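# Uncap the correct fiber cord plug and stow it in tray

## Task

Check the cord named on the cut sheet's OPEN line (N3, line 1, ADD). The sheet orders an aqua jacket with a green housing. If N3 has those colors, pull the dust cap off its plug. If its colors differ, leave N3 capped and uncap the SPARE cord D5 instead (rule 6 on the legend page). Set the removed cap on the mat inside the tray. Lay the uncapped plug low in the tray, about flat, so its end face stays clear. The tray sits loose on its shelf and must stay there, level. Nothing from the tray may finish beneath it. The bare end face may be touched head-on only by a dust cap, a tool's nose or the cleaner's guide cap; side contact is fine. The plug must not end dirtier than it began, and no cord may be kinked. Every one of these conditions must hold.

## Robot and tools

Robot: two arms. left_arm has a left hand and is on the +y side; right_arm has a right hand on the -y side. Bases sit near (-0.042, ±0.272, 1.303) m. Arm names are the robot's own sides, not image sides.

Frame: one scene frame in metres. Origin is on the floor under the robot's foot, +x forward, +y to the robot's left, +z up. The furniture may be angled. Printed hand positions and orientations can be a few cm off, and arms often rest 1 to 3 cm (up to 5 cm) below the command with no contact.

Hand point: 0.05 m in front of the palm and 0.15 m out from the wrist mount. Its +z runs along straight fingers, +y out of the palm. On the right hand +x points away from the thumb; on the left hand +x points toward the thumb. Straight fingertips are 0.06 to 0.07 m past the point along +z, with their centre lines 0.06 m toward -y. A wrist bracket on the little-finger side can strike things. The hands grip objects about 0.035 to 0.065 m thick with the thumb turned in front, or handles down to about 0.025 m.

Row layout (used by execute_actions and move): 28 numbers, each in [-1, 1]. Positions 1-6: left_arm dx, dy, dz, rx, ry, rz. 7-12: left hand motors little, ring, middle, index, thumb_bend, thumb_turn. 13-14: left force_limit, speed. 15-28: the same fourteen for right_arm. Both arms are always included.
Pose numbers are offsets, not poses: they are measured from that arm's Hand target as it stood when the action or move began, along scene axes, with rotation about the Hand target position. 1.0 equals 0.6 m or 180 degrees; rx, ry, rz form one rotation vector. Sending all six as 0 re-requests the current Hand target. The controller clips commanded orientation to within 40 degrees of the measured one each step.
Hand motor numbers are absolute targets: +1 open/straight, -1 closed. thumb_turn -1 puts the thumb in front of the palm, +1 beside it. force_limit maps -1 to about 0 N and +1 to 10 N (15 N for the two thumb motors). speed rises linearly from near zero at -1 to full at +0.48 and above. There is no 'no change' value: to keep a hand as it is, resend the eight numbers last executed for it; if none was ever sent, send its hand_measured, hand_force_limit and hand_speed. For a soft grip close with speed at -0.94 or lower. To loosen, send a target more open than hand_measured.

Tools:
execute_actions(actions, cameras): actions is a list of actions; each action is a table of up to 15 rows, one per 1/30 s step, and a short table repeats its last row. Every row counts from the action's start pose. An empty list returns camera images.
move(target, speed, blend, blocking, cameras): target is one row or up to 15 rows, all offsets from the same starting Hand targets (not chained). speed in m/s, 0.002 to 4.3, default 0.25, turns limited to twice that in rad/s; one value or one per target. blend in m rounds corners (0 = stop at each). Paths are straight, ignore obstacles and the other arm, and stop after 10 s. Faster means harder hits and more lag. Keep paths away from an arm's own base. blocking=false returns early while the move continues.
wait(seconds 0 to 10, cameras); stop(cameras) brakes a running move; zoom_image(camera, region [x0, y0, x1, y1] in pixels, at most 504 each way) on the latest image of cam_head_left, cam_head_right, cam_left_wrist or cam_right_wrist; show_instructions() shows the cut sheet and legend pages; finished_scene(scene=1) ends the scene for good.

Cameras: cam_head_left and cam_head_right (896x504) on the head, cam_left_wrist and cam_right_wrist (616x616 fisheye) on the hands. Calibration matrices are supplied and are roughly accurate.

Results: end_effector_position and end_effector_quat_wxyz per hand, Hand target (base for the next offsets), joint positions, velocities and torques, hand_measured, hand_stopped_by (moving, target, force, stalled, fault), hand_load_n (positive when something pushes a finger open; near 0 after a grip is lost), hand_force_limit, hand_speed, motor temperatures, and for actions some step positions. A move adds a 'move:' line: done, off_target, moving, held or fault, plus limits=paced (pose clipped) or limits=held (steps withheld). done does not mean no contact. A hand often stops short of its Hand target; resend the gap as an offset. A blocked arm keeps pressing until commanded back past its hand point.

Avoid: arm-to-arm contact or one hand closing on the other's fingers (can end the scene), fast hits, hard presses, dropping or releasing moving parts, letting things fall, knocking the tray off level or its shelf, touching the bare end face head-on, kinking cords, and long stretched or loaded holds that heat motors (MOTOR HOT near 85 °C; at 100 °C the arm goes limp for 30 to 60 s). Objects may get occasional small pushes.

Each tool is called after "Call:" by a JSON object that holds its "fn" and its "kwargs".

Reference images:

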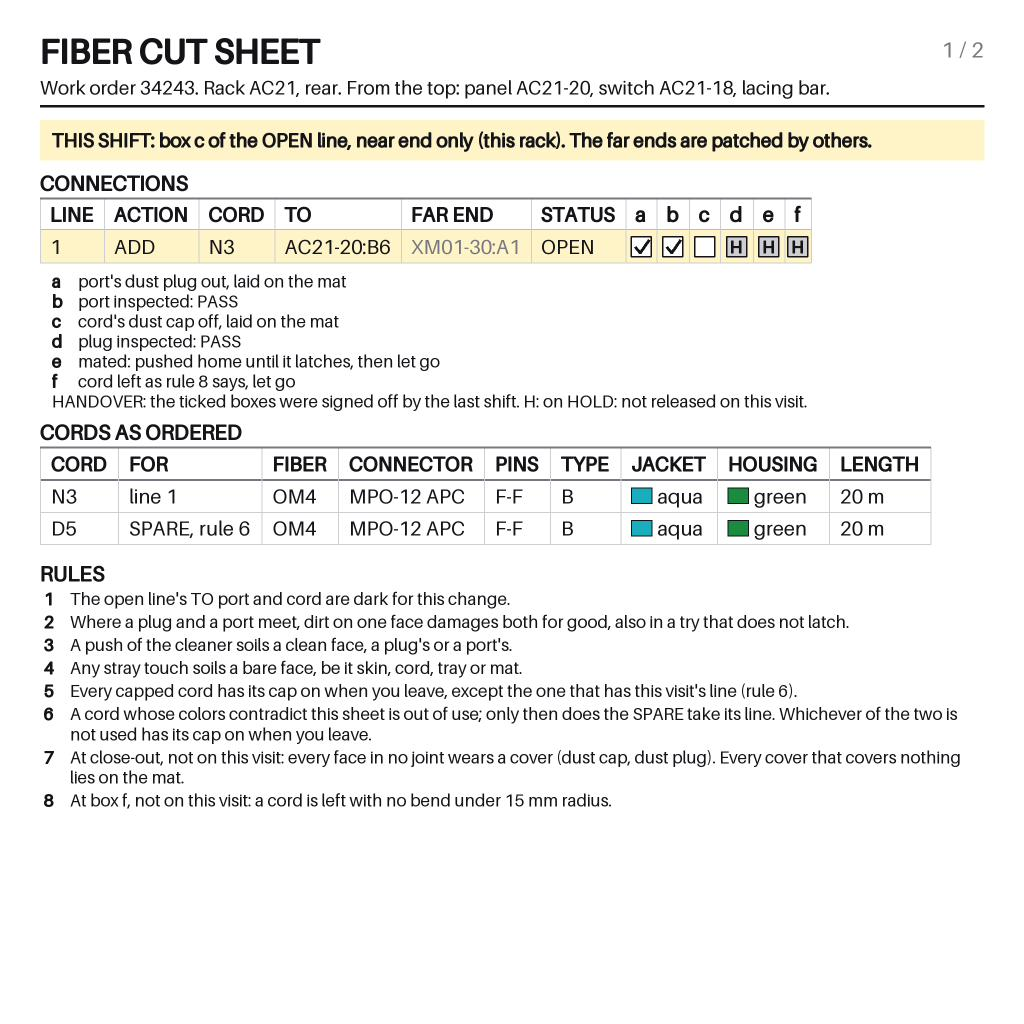

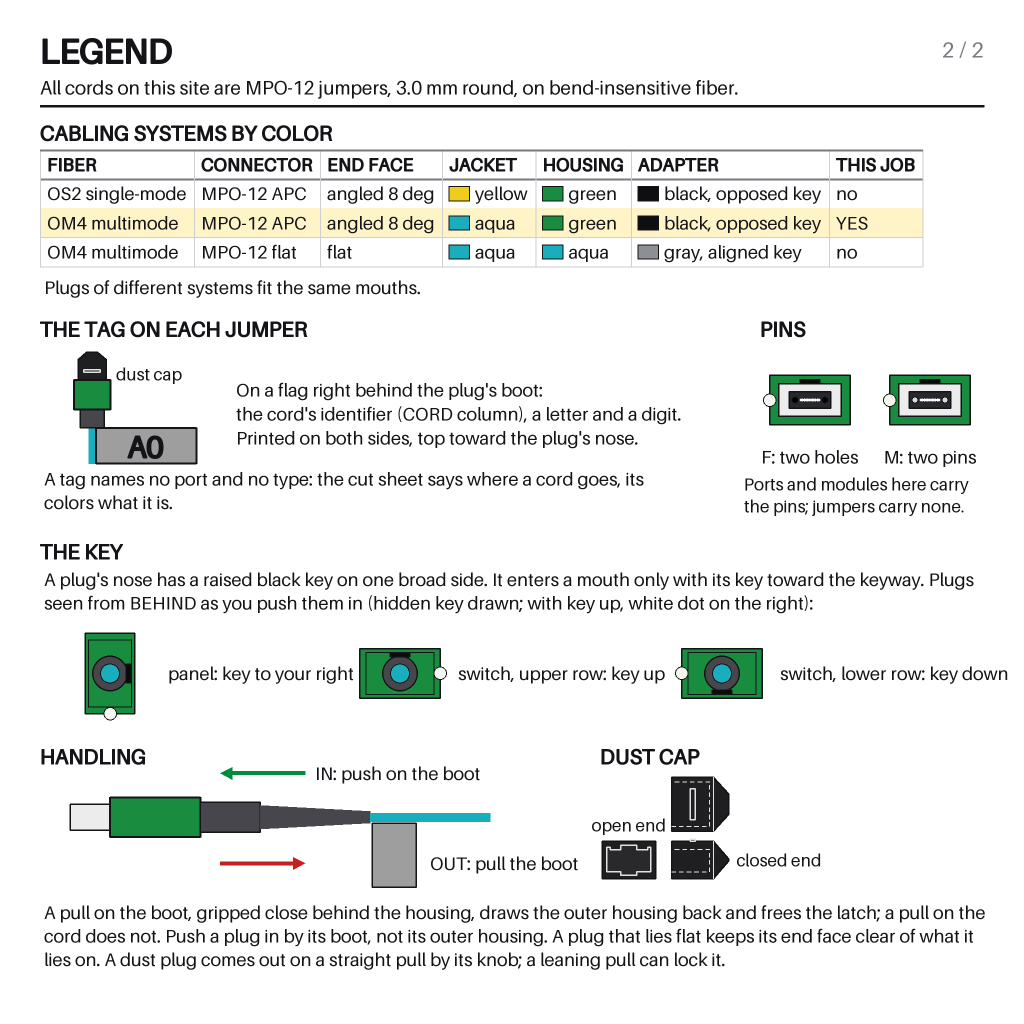

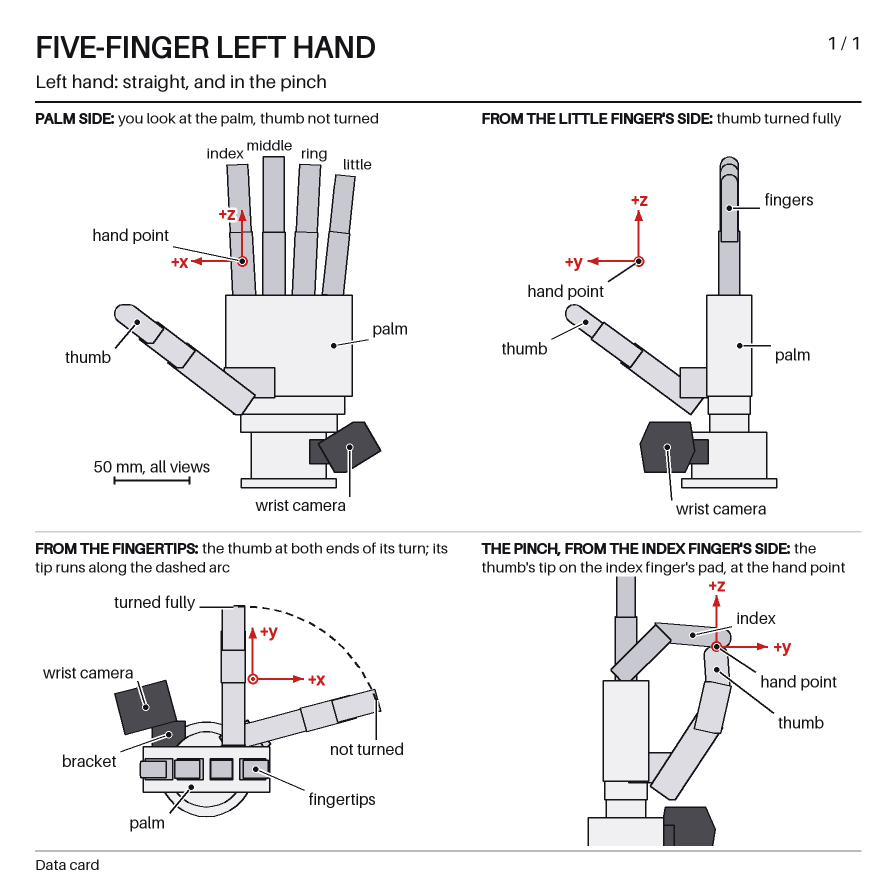

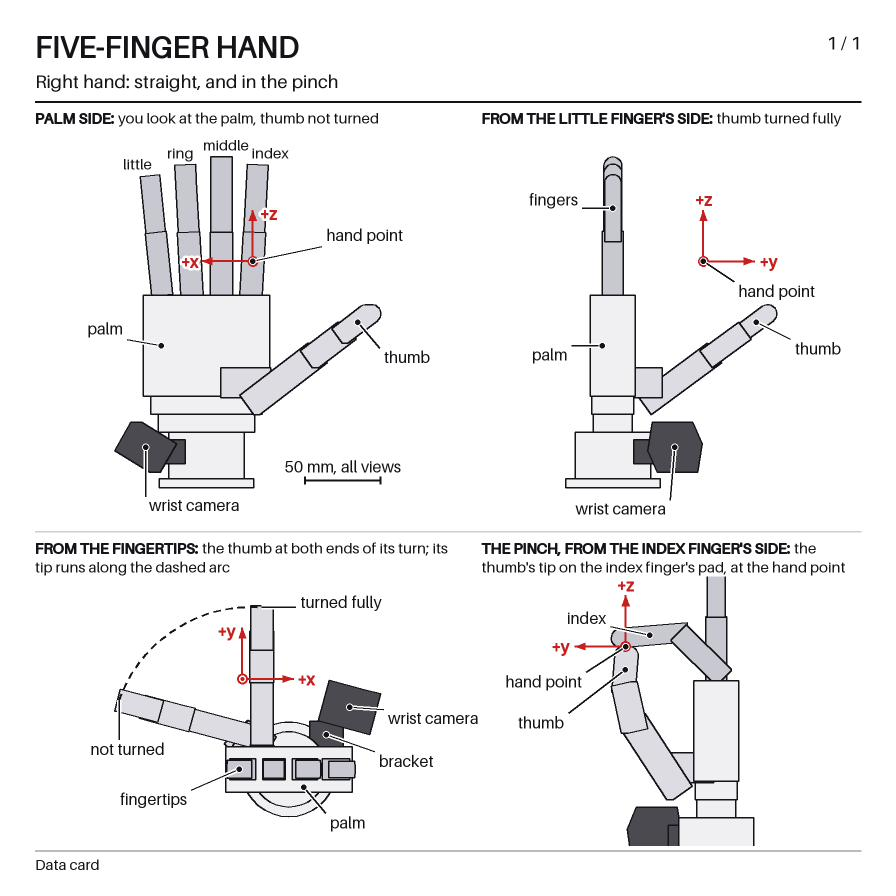

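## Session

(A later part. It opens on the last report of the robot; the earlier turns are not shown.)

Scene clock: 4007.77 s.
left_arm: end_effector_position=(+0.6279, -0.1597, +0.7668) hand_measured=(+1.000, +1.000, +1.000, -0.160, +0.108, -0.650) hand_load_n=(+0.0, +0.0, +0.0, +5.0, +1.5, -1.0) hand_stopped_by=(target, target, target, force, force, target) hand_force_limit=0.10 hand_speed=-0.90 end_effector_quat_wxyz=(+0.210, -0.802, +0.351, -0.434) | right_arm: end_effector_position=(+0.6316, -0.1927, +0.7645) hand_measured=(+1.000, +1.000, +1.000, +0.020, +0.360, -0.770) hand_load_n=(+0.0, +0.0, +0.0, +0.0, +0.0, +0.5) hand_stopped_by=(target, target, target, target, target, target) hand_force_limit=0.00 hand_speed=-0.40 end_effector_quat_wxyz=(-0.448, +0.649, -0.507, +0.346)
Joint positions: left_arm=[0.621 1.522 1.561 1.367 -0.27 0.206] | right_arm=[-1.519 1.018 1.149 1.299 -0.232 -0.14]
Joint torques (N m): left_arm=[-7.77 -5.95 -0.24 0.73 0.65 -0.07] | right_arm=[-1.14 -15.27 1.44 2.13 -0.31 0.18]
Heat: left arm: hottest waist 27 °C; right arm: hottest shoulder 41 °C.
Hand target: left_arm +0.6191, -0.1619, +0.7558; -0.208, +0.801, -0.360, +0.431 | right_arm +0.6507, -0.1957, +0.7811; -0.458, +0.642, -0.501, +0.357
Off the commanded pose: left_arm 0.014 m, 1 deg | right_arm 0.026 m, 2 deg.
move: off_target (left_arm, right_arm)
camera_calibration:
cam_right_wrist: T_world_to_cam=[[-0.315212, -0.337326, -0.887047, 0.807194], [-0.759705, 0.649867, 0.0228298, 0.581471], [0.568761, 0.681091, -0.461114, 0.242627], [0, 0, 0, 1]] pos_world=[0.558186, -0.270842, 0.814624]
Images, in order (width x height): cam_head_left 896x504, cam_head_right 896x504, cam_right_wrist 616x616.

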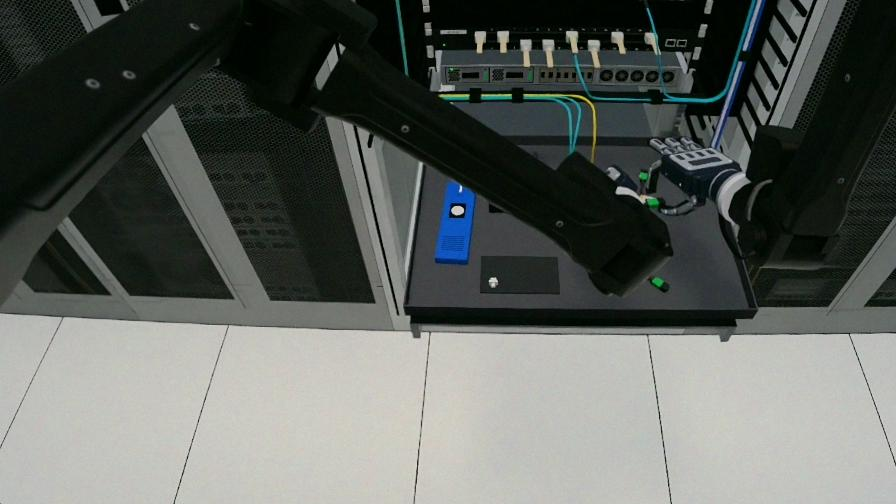

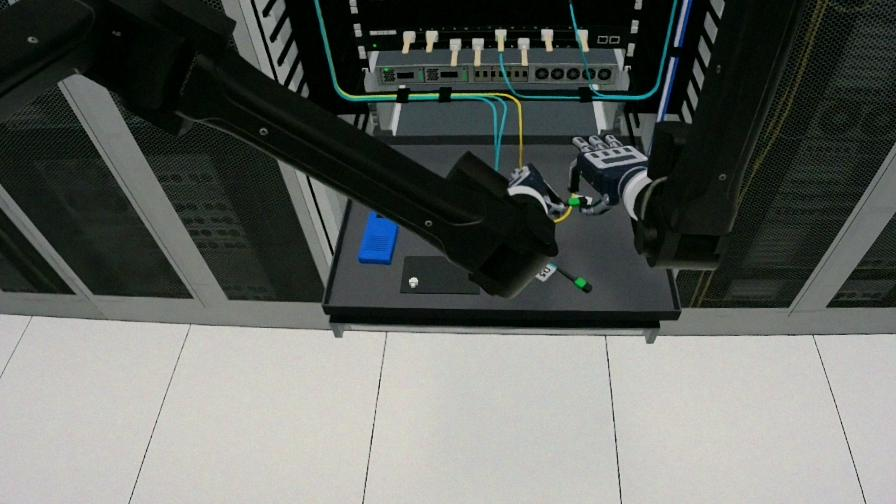

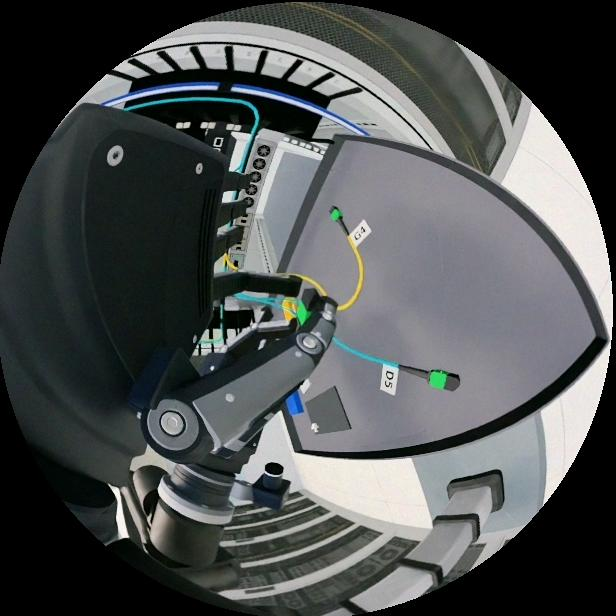

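Call:
{"fn": "move", "kwargs": {"target": [0,0,0,0,0,0,1,1,1,-0.4,0.0,-0.65,0.1,-0.9,0.002,-0.0085,0,0,0,0,1,1,1,0.02,0.36,-0.77,0.0,-0.4], "speed": 0.03, "cameras": ["cam_head_right","cam_head_left","cam_right_wrist"]}}

Call:
{"fn": "zoom_image", "kwargs": {"camera": "cam_right_wrist", "region": [250, 250, 350, 350]}}

Call:
{"fn": "zoom_image", "kwargs": {"camera": "cam_head_right", "region": [530, 165, 610, 225]}}

Scene clock: 4033.97 s.
left_arm: end_effector_position=(+0.6279, -0.1597, +0.7668) hand_measured=(+1.000, +1.000, +1.000, -0.160, +0.108, -0.650) hand_load_n=(+0.0, +0.0, +0.0, +5.0, +1.5, -1.0) hand_stopped_by=(target, target, target, force, force, target) hand_force_limit=0.10 hand_speed=-0.90 end_effector_quat_wxyz=(+0.210, -0.802, +0.351, -0.434) | right_arm: end_effector_position=(+0.6328, -0.1984, +0.7641) hand_measured=(+1.000, +1.000, +1.000, +0.020, +0.360, -0.770) hand_load_n=(+0.0, +0.0, +0.0, +0.0, +0.5, +0.0) hand_stopped_by=(target, target, target, target, target, target) hand_force_limit=0.00 hand_speed=-0.40 end_effector_quat_wxyz=(-0.447, +0.649, -0.508, +0.346)
Joint positions: left_arm=[0.621 1.522 1.561 1.367 -0.27 0.206] | right_arm=[-1.539 1.018 1.153 1.299 -0.233 -0.12]
Joint torques (N m): left_arm=[-7.24 -5.71 -0.14 0.73 0.65 -0.07] | right_arm=[-1.26 -15.27 1.44 2.19 -0.33 0.2]
Heat: left arm: hottest waist 27 °C; right arm: hottest shoulder 41 °C.
Hand target: left_arm +0.6191, -0.1619, +0.7558; -0.208, +0.801, -0.360, +0.431 | right_arm +0.6517, -0.2008, +0.7810; -0.457, +0.642, -0.501, +0.357
Off the commanded pose: left_arm 0.014 m, 1 deg | right_arm 0.026 m, 2 deg.
move: off_target (left_arm, right_arm)
camera_calibration:
cam_right_wrist: T_world_to_cam=[[-0.317008, -0.337332, -0.886405, 0.805936], [-0.758502, 0.651249, 0.0234251, 0.585182], [0.569368, 0.679766, -0.462318, 0.245828], [0, 0, 0, 1]] pos_world=[0.559383, -0.276337, 0.814329]
Images, in order (width x height): cam_head_left 896x504, cam_head_right 896x504, cam_right_wrist 616x616.

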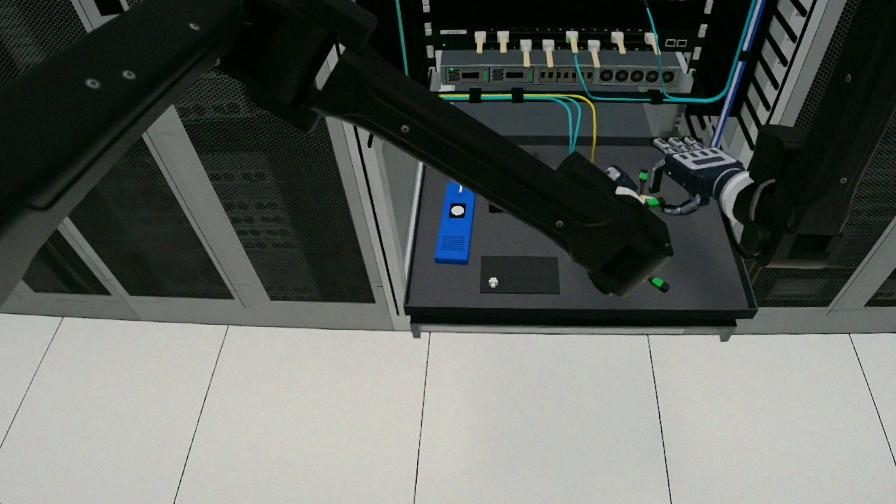

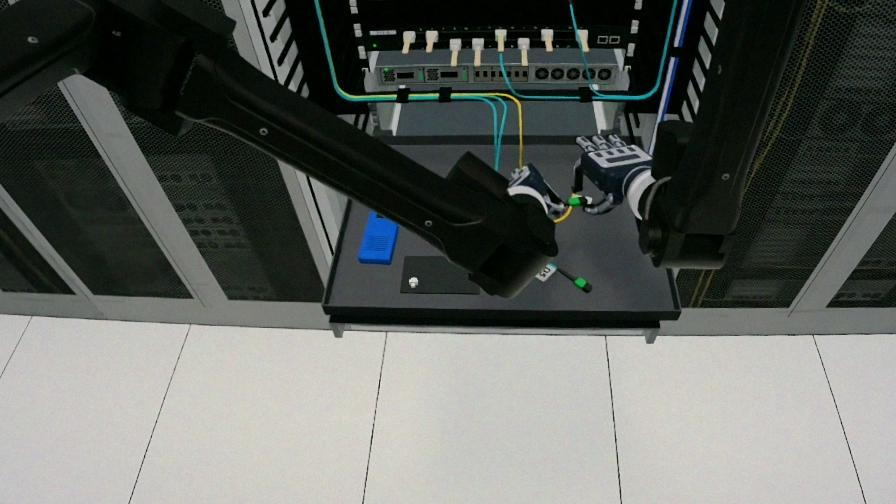

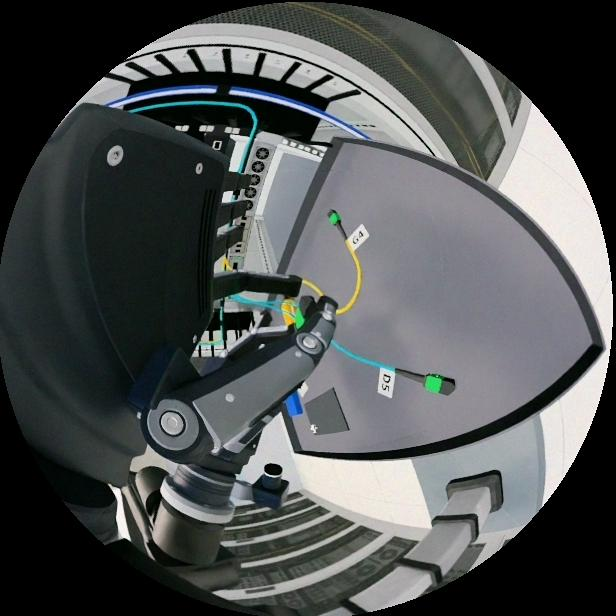

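Scaled by 5.040 from the camera's 616x616 image, which has a finer 880x880 frame.

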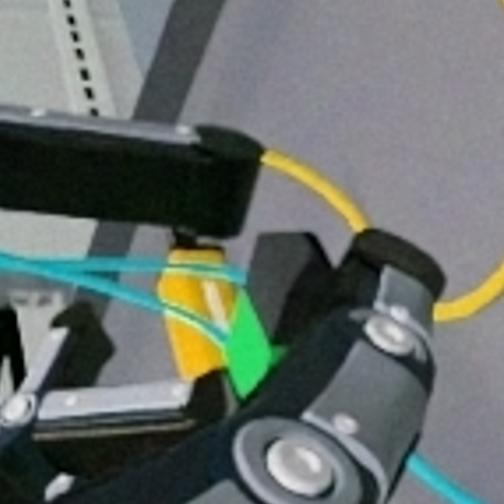

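Scaled by 6.300 from the camera's 896x504 image, which has a finer 1280x720 frame.

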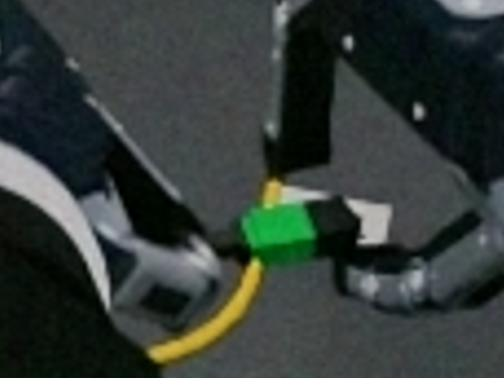

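Call:
{"fn": "move", "kwargs": {"target": [0,0,0,0,0,0,1,1,1,-0.4,0.0,-0.65,0.1,-0.9,-0.001,0.0115,0,0,0,0,1,1,1,0.02,0.36,-0.77,0.0,-0.4], "speed": 0.03, "cameras": ["cam_head_right","cam_right_wrist"]}}

Call:
{"fn": "zoom_image", "kwargs": {"camera": "cam_right_wrist", "region": [250, 250, 350, 350]}}

Call:
{"fn": "zoom_image", "kwargs": {"camera": "cam_head_right", "region": [530, 165, 610, 225]}}

Scene clock: 4064.47 s.
left_arm: end_effector_position=(+0.6279, -0.1597, +0.7668) hand_measured=(+1.000, +1.000, +1.000, -0.160, +0.108, -0.650) hand_load_n=(+0.0, +0.0, +0.5, +5.5, +2.0, -0.5) hand_stopped_by=(target, target, target, force, force, target) hand_force_limit=0.10 hand_speed=-0.90 end_effector_quat_wxyz=(+0.210, -0.802, +0.351, -0.434) | right_arm: end_effector_position=(+0.6330, -0.1960, +0.7646) hand_measured=(+1.000, +1.000, +1.000, +0.020, +0.360, -0.770) hand_load_n=(+0.0, +0.0, +0.0, +0.0, +0.5, +0.0) hand_stopped_by=(target, target, target, target, target, target) hand_force_limit=0.00 hand_speed=-0.40 end_effector_quat_wxyz=(-0.449, +0.648, -0.509, +0.346)
Joint positions: left_arm=[0.621 1.522 1.561 1.367 -0.27 0.206] | right_arm=[-1.532 1.018 1.153 1.299 -0.233 -0.123]
Joint torques (N m): left_arm=[-7.71 -5.54 -0.21 0.72 0.67 -0.07] | right_arm=[0.38 -15.27 1.29 2.03 -0.23 -0.01]
Heat: left arm: hottest waist 27 °C; right arm: hottest shoulder 41 °C.
Hand target: left_arm +0.6191, -0.1619, +0.7558; -0.208, +0.801, -0.360, +0.431 | right_arm +0.6511, -0.1938, +0.7810; -0.458, +0.642, -0.501, +0.357
Off the commanded pose: left_arm 0.014 m, 1 deg | right_arm 0.025 m, 2 deg.
move: off_target (left_arm, right_arm)
camera_calibration:
cam_right_wrist: T_world_to_cam=[[-0.316671, -0.333007, -0.888159, 0.80921], [-0.757974, 0.651771, 0.0258779, 0.581673], [0.570259, 0.681396, -0.458808, 0.24141], [0, 0, 0, 1]] pos_world=[0.55948, -0.274141, 0.814415]
Images, in order (width x height): cam_head_right 896x504, cam_right_wrist 616x616.

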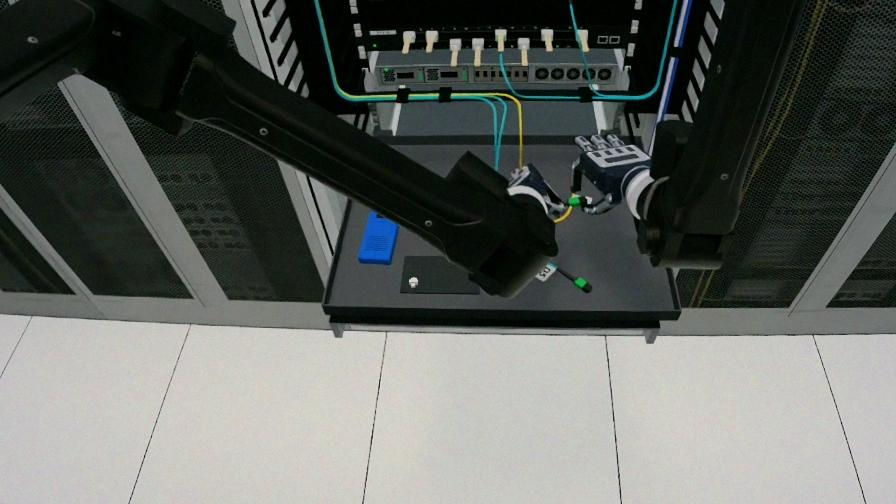

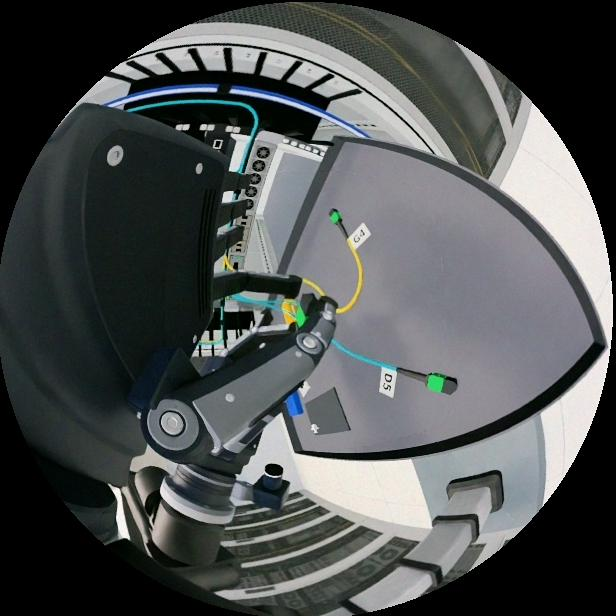

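Scaled by 5.040 from the camera's 616x616 image, which has a finer 880x880 frame.

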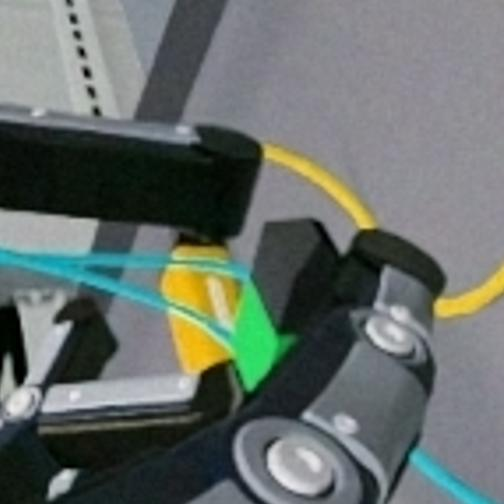

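Scaled by 6.300 from the camera's 896x504 image, which has a finer 1280x720 frame.

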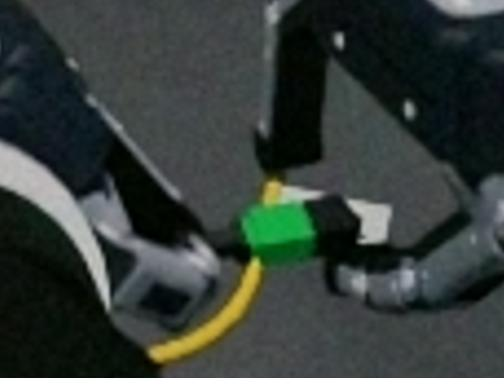

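Call:
{"fn": "execute_actions", "kwargs": {"actions": [[[0,0,0,0,0,0,1,1,1,-0.4,0.0,-0.65,0.1,-0.9,0,0,0,0,0,0,1,1,1,-0.06,0.275,-0.77,-0.5,-0.85]],[[0,0,0,0,0,0,1,1,1,-0.4,0.0,-0.65,0.1,-0.9,0,0,0,0,0,0,1,1,1,-0.06,0.275,-0.77,-0.5,-0.85]],[[0,0,0,0,0,0,1,1,1,-0.4,0.0,-0.65,0.1,-0.9,0,0,0,0,0,0,1,1,1,-0.06,0.275,-0.77,-0.5,-0.85]]], "cameras": ["cam_head_right","cam_right_wrist"]}}

Call:
{"fn": "zoom_image", "kwargs": {"camera": "cam_right_wrist", "region": [250, 250, 350, 350]}}

Call:
{"fn": "zoom_image", "kwargs": {"camera": "cam_head_right", "region": [530, 165, 610, 225]}}

Scene clock: 4077.30 s.
left_arm: end_effector_position=(+0.6280, -0.1598, +0.7669) hand_measured=(+1.000, +1.000, +1.000, -0.160, +0.108, -0.650) hand_load_n=(+0.0, +0.0, +0.0, +6.0, +3.0, +0.0) hand_stopped_by=(target, target, target, force, force, target) hand_force_limit=0.10 hand_speed=-0.90 end_effector_quat_wxyz=(+0.209, -0.803, +0.350, -0.435) | right_arm: end_effector_position=(+0.6327, -0.1960, +0.7641) hand_measured=(+1.000, +1.000, +1.000, -0.060, +0.276, -0.770) hand_load_n=(-0.5, +0.0, +0.0, +0.0, +1.0, +0.0) hand_stopped_by=(target, target, target, target, target, target) hand_force_limit=-0.50 hand_speed=-0.85 end_effector_quat_wxyz=(-0.448, +0.649, -0.509, +0.345)
Joint positions: left_arm=[0.621 1.522 1.561 1.367 -0.27 0.203] | right_arm=[-1.532 1.018 1.153 1.297 -0.233 -0.124]
Joint torques (N m): left_arm=[-7.65 -6.07 -0.21 0.83 0.65 -0.04] | right_arm=[0.44 -15.38 1.28 2.13 -0.22 -0.01]
Heat: left arm: hottest waist 27 °C; right arm: hottest shoulder 41 °C.
Hand target: left_arm +0.6191, -0.1619, +0.7558; -0.208, +0.801, -0.360, +0.431 | right_arm +0.6511, -0.1939, +0.7810; -0.457, +0.642, -0.501, +0.357
Off the commanded pose: left_arm 0.014 m, 1 deg | right_arm 0.025 m, 2 deg.
Step readings (end_effector_position of left_arm | right_arm):
0: (+0.6279, -0.1597, +0.7668) | (+0.6330, -0.1960, +0.7646)
1: (+0.6279, -0.1597, +0.7668) | (+0.6330, -0.1960, +0.7646)
2: (+0.6279, -0.1597, +0.7668) | (+0.6330, -0.1960, +0.7646)
4: (+0.6279, -0.1597, +0.7668) | (+0.6330, -0.1960, +0.7646)
8: (+0.6279, -0.1597, +0.7668) | (+0.6332, -0.1960, +0.7646)
15: (+0.6280, -0.1597, +0.7669) | (+0.6327, -0.1960, +0.7641)
16: (+0.6280, -0.1598, +0.7669) | (+0.6327, -0.1960, +0.7641)
17: (+0.6280, -0.1598, +0.7669) | (+0.6327, -0.1960, +0.7641)
19: (+0.6280, -0.1598, +0.7669) | (+0.6327, -0.1960, +0.7641)
23: (+0.6280, -0.1598, +0.7669) | (+0.6327, -0.1960, +0.7641)
30: (+0.6280, -0.1598, +0.7669) | (+0.6327, -0.1960, +0.7641)
31: (+0.6280, -0.1598, +0.7669) | (+0.6327, -0.1960, +0.7641)
32: (+0.6280, -0.1598, +0.7669) | (+0.6327, -0.1960, +0.7641)
34: (+0.6280, -0.1598, +0.7669) | (+0.6327, -0.1960, +0.7641)
38: (+0.6280, -0.1598, +0.7669) | (+0.6327, -0.1960, +0.7641)
45: (+0.6280, -0.1598, +0.7669) | (+0.6327, -0.1960, +0.7641)
camera_calibration:
cam_right_wrist: T_world_to_cam=[[-0.318142, -0.334423, -0.8871, 0.808462], [-0.758323, 0.651344, 0.0264115, 0.581176], [0.568975, 0.681111, -0.460821, 0.243666], [0, 0, 0, 1]] pos_world=[0.559284, -0.27414, 0.814123]
Images, in order (width x height): cam_head_right 896x504, cam_right_wrist 616x616.

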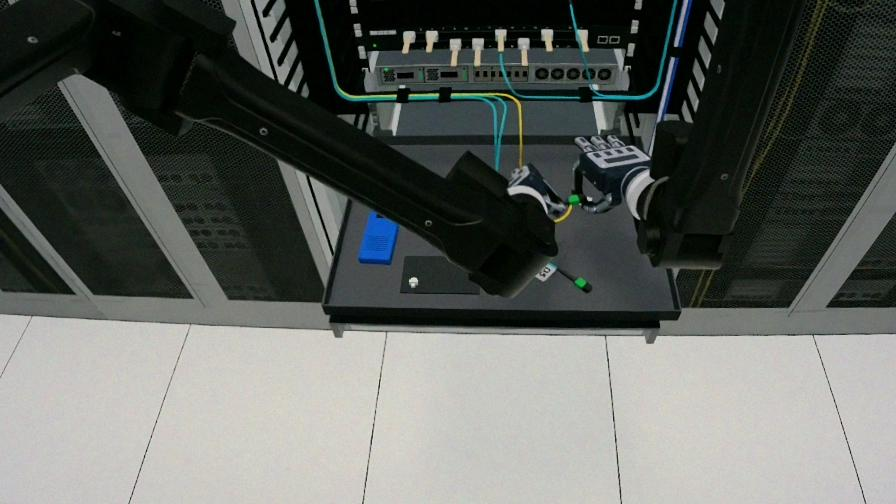

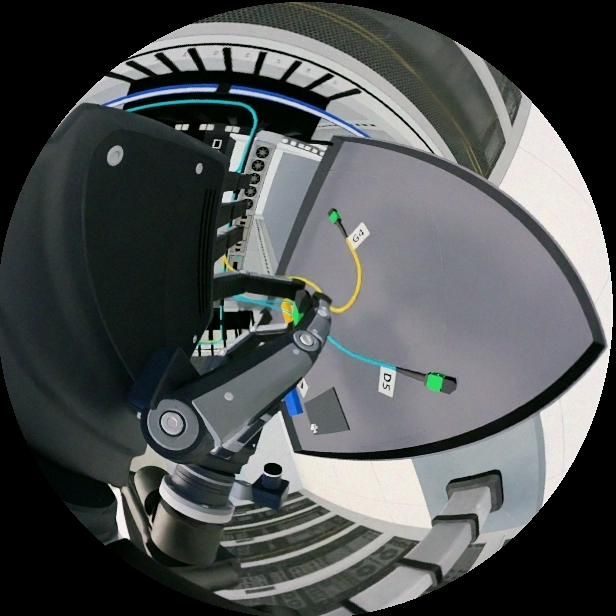

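Scaled by 5.040 from the camera's 616x616 image, which has a finer 880x880 frame.

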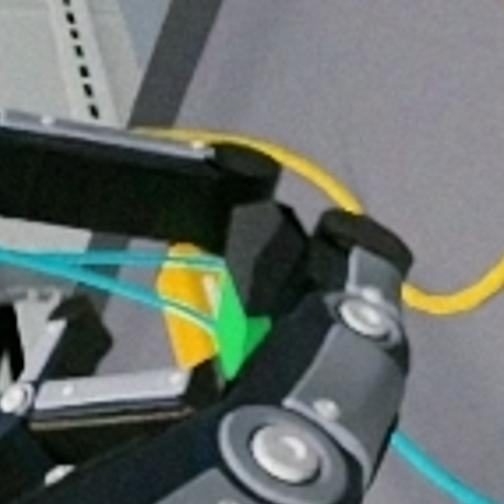

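Scaled by 6.300 from the camera's 896x504 image, which has a finer 1280x720 frame.

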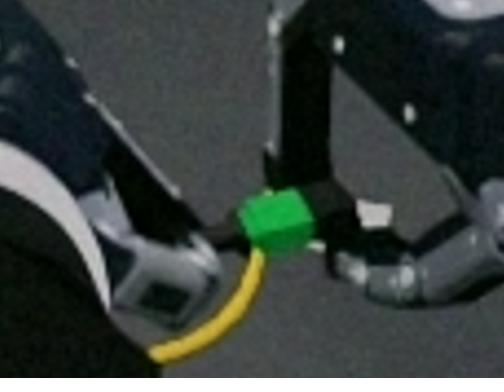

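Call:
{"fn": "execute_actions", "kwargs": {"actions": [[[0,0,0,0,0,0,1,1,1,-0.4,0.0,-0.65,0.1,-0.9,0,0,0,0,0,0,1,1,1,-0.22,0.275,-0.77,-0.5,-0.85]],[[0,0,0,0,0,0,1,1,1,-0.4,0.0,-0.65,0.1,-0.9,0,0,0,0,0,0,1,1,1,-0.22,0.275,-0.77,-0.5,-0.85]],[[0,0,0,0,0,0,1,1,1,-0.4,0.0,-0.65,0.1,-0.9,0,0,0,0,0,0,1,1,1,-0.22,0.275,-0.77,-0.5,-0.85]]], "cameras": ["cam_head_right","cam_right_wrist"]}}

Call:
{"fn": "zoom_image", "kwargs": {"camera": "cam_right_wrist", "region": [250, 250, 350, 350]}}

Call:
{"fn": "zoom_image", "kwargs": {"camera": "cam_head_right", "region": [530, 165, 610, 225]}}

Scene clock: 4095.63 s.
left_arm: end_effector_position=(+0.6280, -0.1598, +0.7669) hand_measured=(+1.000, +1.000, +1.000, -0.160, +0.108, -0.650) hand_load_n=(+0.0, +0.0, +0.0, +5.0, +3.5, -1.0) hand_stopped_by=(target, target, target, force, force, target) hand_force_limit=0.10 hand_speed=-0.90 end_effector_quat_wxyz=(+0.209, -0.803, +0.350, -0.435) | right_arm: end_effector_position=(+0.6327, -0.1959, +0.7641) hand_measured=(+1.000, +1.000, +1.000, -0.140, +0.278, -0.770) hand_load_n=(+0.0, +0.0, +0.0, +5.0, +5.0, -1.0) hand_stopped_by=(target, target, target, force, target, target) hand_force_limit=-0.50 hand_speed=-0.85 end_effector_quat_wxyz=(-0.448, +0.649, -0.509, +0.345)
Joint positions: left_arm=[0.621 1.522 1.561 1.367 -0.27 0.203] | right_arm=[-1.532 1.018 1.153 1.297 -0.233 -0.124]
Joint torques (N m): left_arm=[-7.47 -5.83 -0.17 0.8 0.63 -0.03] | right_arm=[0.44 -15.33 1.28 2.13 -0.22 -0.01]
Heat: left arm: hottest waist 27 °C; right arm: hottest shoulder 41 °C.
Hand target: left_arm +0.6191, -0.1619, +0.7558; -0.208, +0.801, -0.360, +0.431 | right_arm +0.6511, -0.1938, +0.7810; -0.458, +0.642, -0.501, +0.357
Off the commanded pose: left_arm 0.014 m, 1 deg | right_arm 0.025 m, 2 deg.
Step readings (end_effector_position of left_arm | right_arm):
0: (+0.6280, -0.1598, +0.7669) | (+0.6327, -0.1960, +0.7641)
1: (+0.6280, -0.1598, +0.7669) | (+0.6327, -0.1960, +0.7641)
2: (+0.6280, -0.1598, +0.7669) | (+0.6327, -0.1960, +0.7641)
4: (+0.6280, -0.1598, +0.7669) | (+0.6327, -0.1960, +0.7641)
8: (+0.6280, -0.1598, +0.7669) | (+0.6327, -0.1960, +0.7641)
15: (+0.6280, -0.1598, +0.7669) | (+0.6327, -0.1959, +0.7641)
16: (+0.6280, -0.1598, +0.7669) | (+0.6327, -0.1959, +0.7641)
17: (+0.6280, -0.1598, +0.7669) | (+0.6327, -0.1959, +0.7641)
19: (+0.6280, -0.1598, +0.7669) | (+0.6327, -0.1959, +0.7641)
23: (+0.6280, -0.1598, +0.7669) | (+0.6327, -0.1959, +0.7641)
30: (+0.6280, -0.1598, +0.7669) | (+0.6327, -0.1959, +0.7641)
31: (+0.6280, -0.1598, +0.7669) | (+0.6327, -0.1959, +0.7641)
32: (+0.6280, -0.1598, +0.7669) | (+0.6327, -0.1959, +0.7641)
34: (+0.6280, -0.1598, +0.7669) | (+0.6327, -0.1959, +0.7641)
38: (+0.6280, -0.1598, +0.7669) | (+0.6327, -0.1959, +0.7641)
45: (+0.6280, -0.1598, +0.7669) | (+0.6327, -0.1959, +0.7641)
camera_calibration:
cam_right_wrist: T_world_to_cam=[[-0.318209, -0.33398, -0.887243, 0.808769], [-0.758292, 0.651366, 0.0267706, 0.580807], [0.568979, 0.681308, -0.460524, 0.243408], [0, 0, 0, 1]] pos_world=[0.559284, -0.274041, 0.814122]
Images, in order (width x height): cam_head_right 896x504, cam_right_wrist 616x616.

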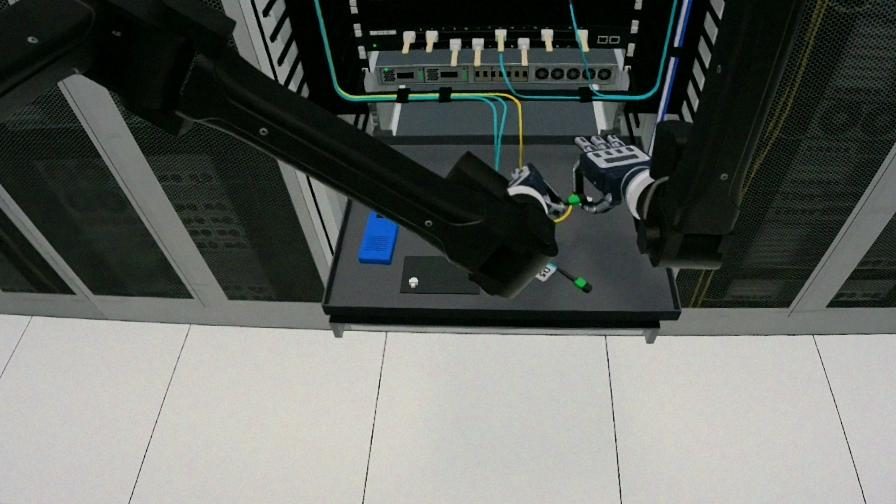

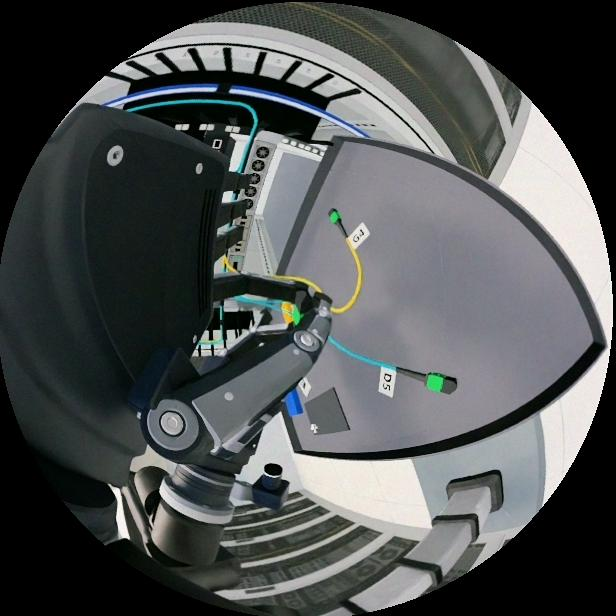

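Scaled by 5.040 from the camera's 616x616 image, which has a finer 880x880 frame.

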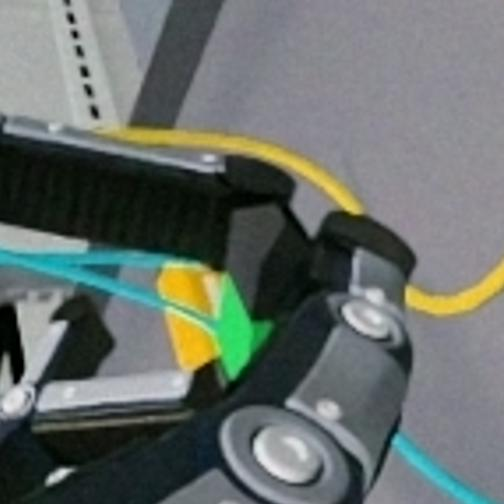

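Scaled by 6.300 from the camera's 896x504 image, which has a finer 1280x720 frame.

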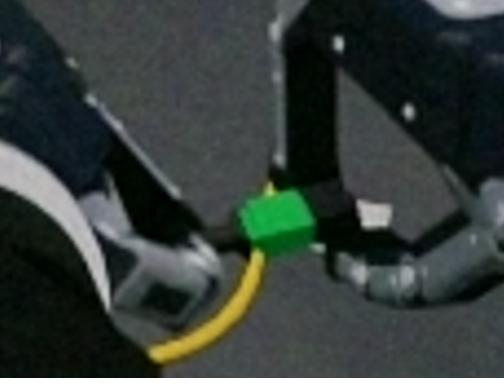

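Call:
{"fn": "execute_actions", "kwargs": {"actions": [[[0,0,0,0,0,0,1,1,1,-0.5,0.0,-0.65,0.4,-0.9,0,0,0,0,0,0,1,1,1,-0.3,0.275,-0.77,0.2,-0.9]],[[0,0,0,0,0,0,1,1,1,-0.5,0.0,-0.65,0.4,-0.9,0,0,0,0,0,0,1,1,1,-0.3,0.275,-0.77,0.2,-0.9]],[[0,0,0,0,0,0,1,1,1,-0.5,0.0,-0.65,0.4,-0.9,0,0,0,0,0,0,1,1,1,-0.3,0.275,-0.77,0.2,-0.9]]], "cameras": []}}

Scene clock: 4107.33 s.
left_arm: end_effector_position=(+0.6280, -0.1598, +0.7669) hand_measured=(+1.000, +1.000, +1.000, -0.166, +0.110, -0.650) hand_load_n=(+0.0, +0.0, +0.0, +7.5, +4.5, -1.5) hand_stopped_by=(target, target, target, force, force, target) hand_force_limit=0.40 hand_speed=-0.90 end_effector_quat_wxyz=(+0.209, -0.803, +0.350, -0.435) | right_arm: end_effector_position=(+0.6327, -0.1959, +0.7641) hand_measured=(+1.000, +1.000, +1.000, -0.148, +0.278, -0.770) hand_load_n=(+0.0, +0.0, +0.0, +6.0, +7.0, -1.5) hand_stopped_by=(target, target, target, force, target, target) hand_force_limit=0.20 hand_speed=-0.90 end_effector_quat_wxyz=(-0.448, +0.649, -0.509, +0.345)
Joint positions: left_arm=[0.621 1.522 1.561 1.367 -0.27 0.203] | right_arm=[-1.532 1.018 1.153 1.297 -0.233 -0.124]
Joint torques (N m): left_arm=[-7.59 -5.77 -0.18 0.76 0.64 -0.04] | right_arm=[0.38 -15.33 1.29 2.11 -0.23 -0.01]
Heat: left arm: hottest waist 27 °C; right arm: hottest shoulder 41 °C.
Hand target: left_arm +0.6191, -0.1619, +0.7558; -0.208, +0.801, -0.360, +0.431 | right_arm +0.6511, -0.1938, +0.7810; -0.458, +0.642, -0.501, +0.357
Off the commanded pose: left_arm 0.014 m, 1 deg | right_arm 0.025 m, 2 deg.
Step readings (end_effector_position of left_arm | right_arm):
0: (+0.6280, -0.1598, +0.7669) | (+0.6327, -0.1959, +0.7641)
1: (+0.6280, -0.1598, +0.7669) | (+0.6327, -0.1959, +0.7641)
2: (+0.6280, -0.1598, +0.7669) | (+0.6327, -0.1959, +0.7641)
4: (+0.6280, -0.1598, +0.7669) | (+0.6327, -0.1959, +0.7641)
8: (+0.6280, -0.1598, +0.7669) | (+0.6327, -0.1959, +0.7641)
15: (+0.6280, -0.1598, +0.7669) | (+0.6327, -0.1959, +0.7641)
16: (+0.6280, -0.1598, +0.7669) | (+0.6327, -0.1959, +0.7641)
17: (+0.6280, -0.1598, +0.7669) | (+0.6327, -0.1959, +0.7641)
19: (+0.6280, -0.1598, +0.7669) | (+0.6327, -0.1959, +0.7641)
23: (+0.6280, -0.1598, +0.7669) | (+0.6327, -0.1959, +0.7641)
30: (+0.6280, -0.1598, +0.7669) | (+0.6327, -0.1959, +0.7641)
31: (+0.6280, -0.1598, +0.7669) | (+0.6327, -0.1959, +0.7641)
32: (+0.6280, -0.1598, +0.7669) | (+0.6327, -0.1959, +0.7641)
34: (+0.6280, -0.1598, +0.7669) | (+0.6327, -0.1959, +0.7641)
38: (+0.6280, -0.1598, +0.7669) | (+0.6327, -0.1959, +0.7641)
45: (+0.6280, -0.1598, +0.7669) | (+0.6327, -0.1959, +0.7641)
No camera images: "cameras" was empty.

Call:
{"fn": "move", "kwargs": {"target": [0,0,0,0,0,0,1,1,1,-0.5,0.0,-0.65,0.4,-0.9,0.012,-0.05,0,0,0,0,1,1,1,-0.3,0.275,-0.77,0.2,-0.9], "speed": 0.05, "cameras": ["cam_head_right","cam_head_left","cam_right_wrist","cam_left_wrist"]}}

Call:
{"fn": "zoom_image", "kwargs": {"camera": "cam_right_wrist", "region": [230, 230, 350, 350]}}

Call:
{"fn": "zoom_image", "kwargs": {"camera": "cam_head_right", "region": [530, 155, 630, 230]}}

Scene clock: 4122.00 s.
left_arm: end_effector_position=(+0.6233, -0.1658, +0.7657) hand_measured=(+1.000, +1.000, +1.000, -0.166, +0.108, -0.650) hand_load_n=(+0.0, +0.0, +0.0, +7.5, +2.0, -1.0) hand_stopped_by=(target, target, target, force, force, target) hand_force_limit=0.40 hand_speed=-0.90 end_effector_quat_wxyz=(+0.202, -0.804, +0.351, -0.436) | right_arm: end_effector_position=(+0.6413, -0.2224, +0.7647) hand_measured=(+1.000, +1.000, +1.000, -0.148, +0.278, -0.770) hand_load_n=(+0.0, +0.0, +0.0, +3.5, +4.5, -0.5) hand_stopped_by=(target, target, target, force, target, target) hand_force_limit=0.20 hand_speed=-0.90 end_effector_quat_wxyz=(-0.447, +0.650, -0.508, +0.345)
Joint positions: left_arm=[0.621 1.529 1.561 1.361 -0.264 0.194] | right_arm=[-1.631 1.018 1.175 1.297 -0.247 -0.027]
Joint torques (N m): left_arm=[-7.77 -6.12 -0.18 1.05 0.42 0.07] | right_arm=[-1.73 -15.09 1.47 2.61 -0.03 0.19]
Heat: left arm: hottest waist 27 °C; right arm: hottest shoulder 41 °C.
Hand target: left_arm +0.6191, -0.1619, +0.7558; -0.208, +0.801, -0.360, +0.431 | right_arm +0.6583, -0.2239, +0.7810; -0.457, +0.642, -0.501, +0.357
Off the commanded pose: left_arm 0.011 m, 1 deg | right_arm 0.024 m, 2 deg.
move: off_target (left_arm, right_arm)
camera_calibration:
cam_left_wrist: T_world_to_cam=[[0.482302, 0.488131, 0.727402, -0.777778], [-0.222474, -0.734885, 0.640663, -0.475814], [0.847284, -0.470821, -0.24584, -0.300883], [0, 0, 0, 1]] pos_world=[0.524201, -0.111673, 0.796624]
cam_right_wrist: T_world_to_cam=[[-0.318066, -0.337622, -0.885915, 0.801237], [-0.760282, 0.649089, 0.0255938, 0.606197], [0.566396, 0.681686, -0.463141, 0.260654], [0, 0, 0, 1]] pos_world=[0.568094, -0.300644, 0.815032]

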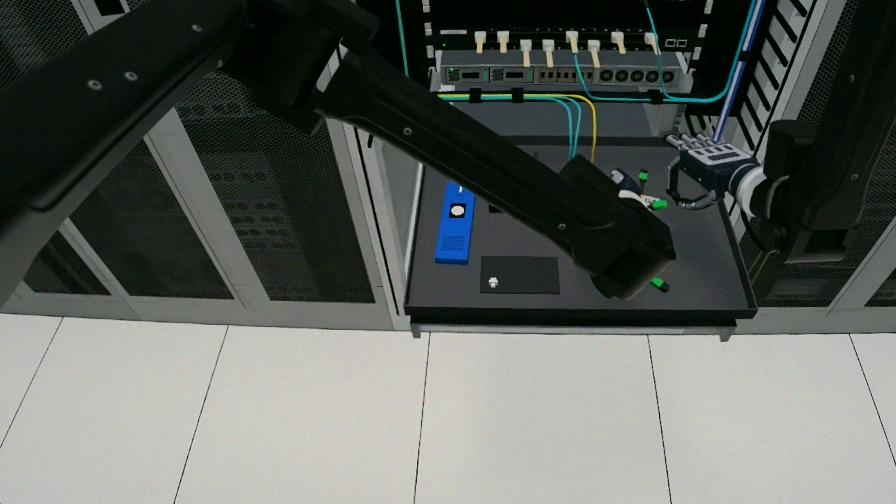

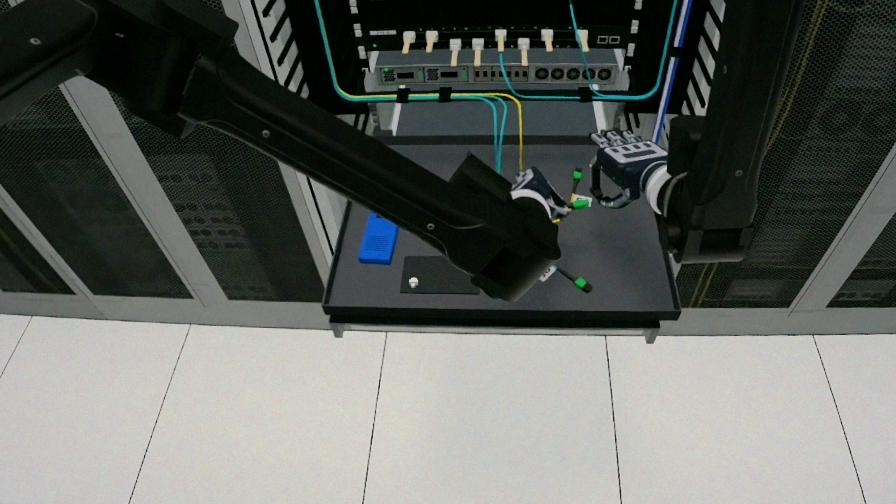

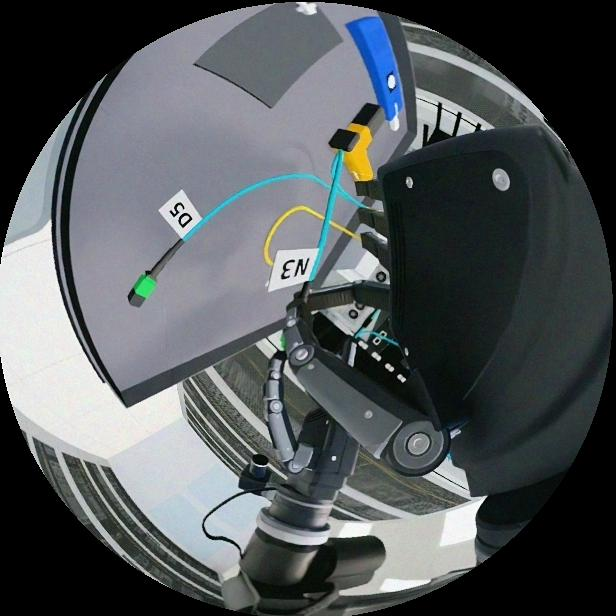

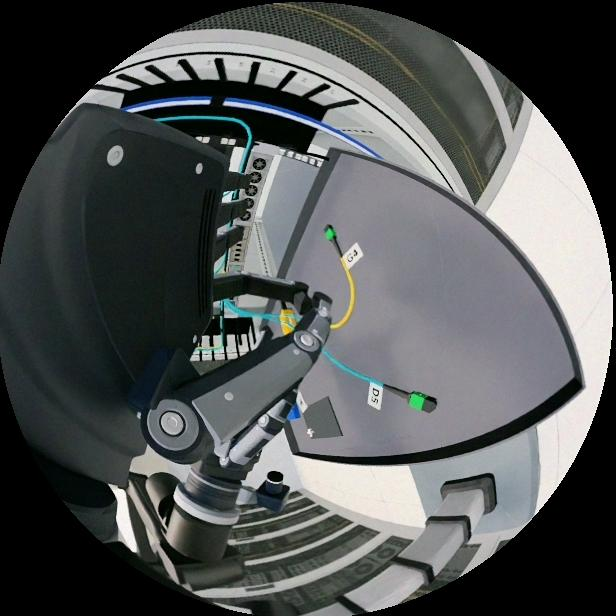

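Scaled by 4.200 from the camera's 616x616 image, which has a finer 880x880 frame.

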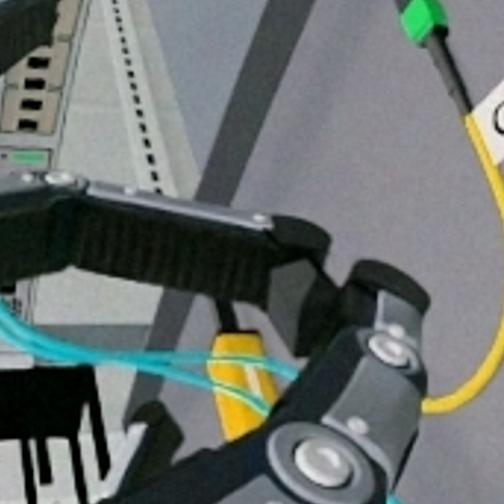

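Scaled by 5.040 from the camera's 896x504 image, which has a finer 1280x720 frame.

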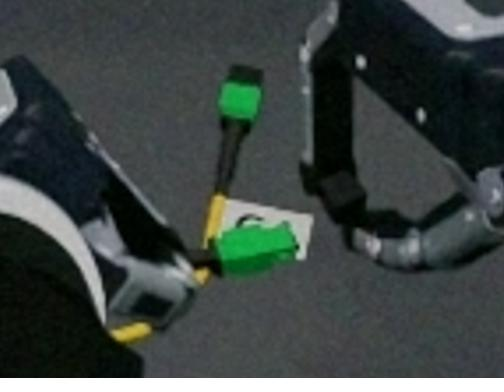

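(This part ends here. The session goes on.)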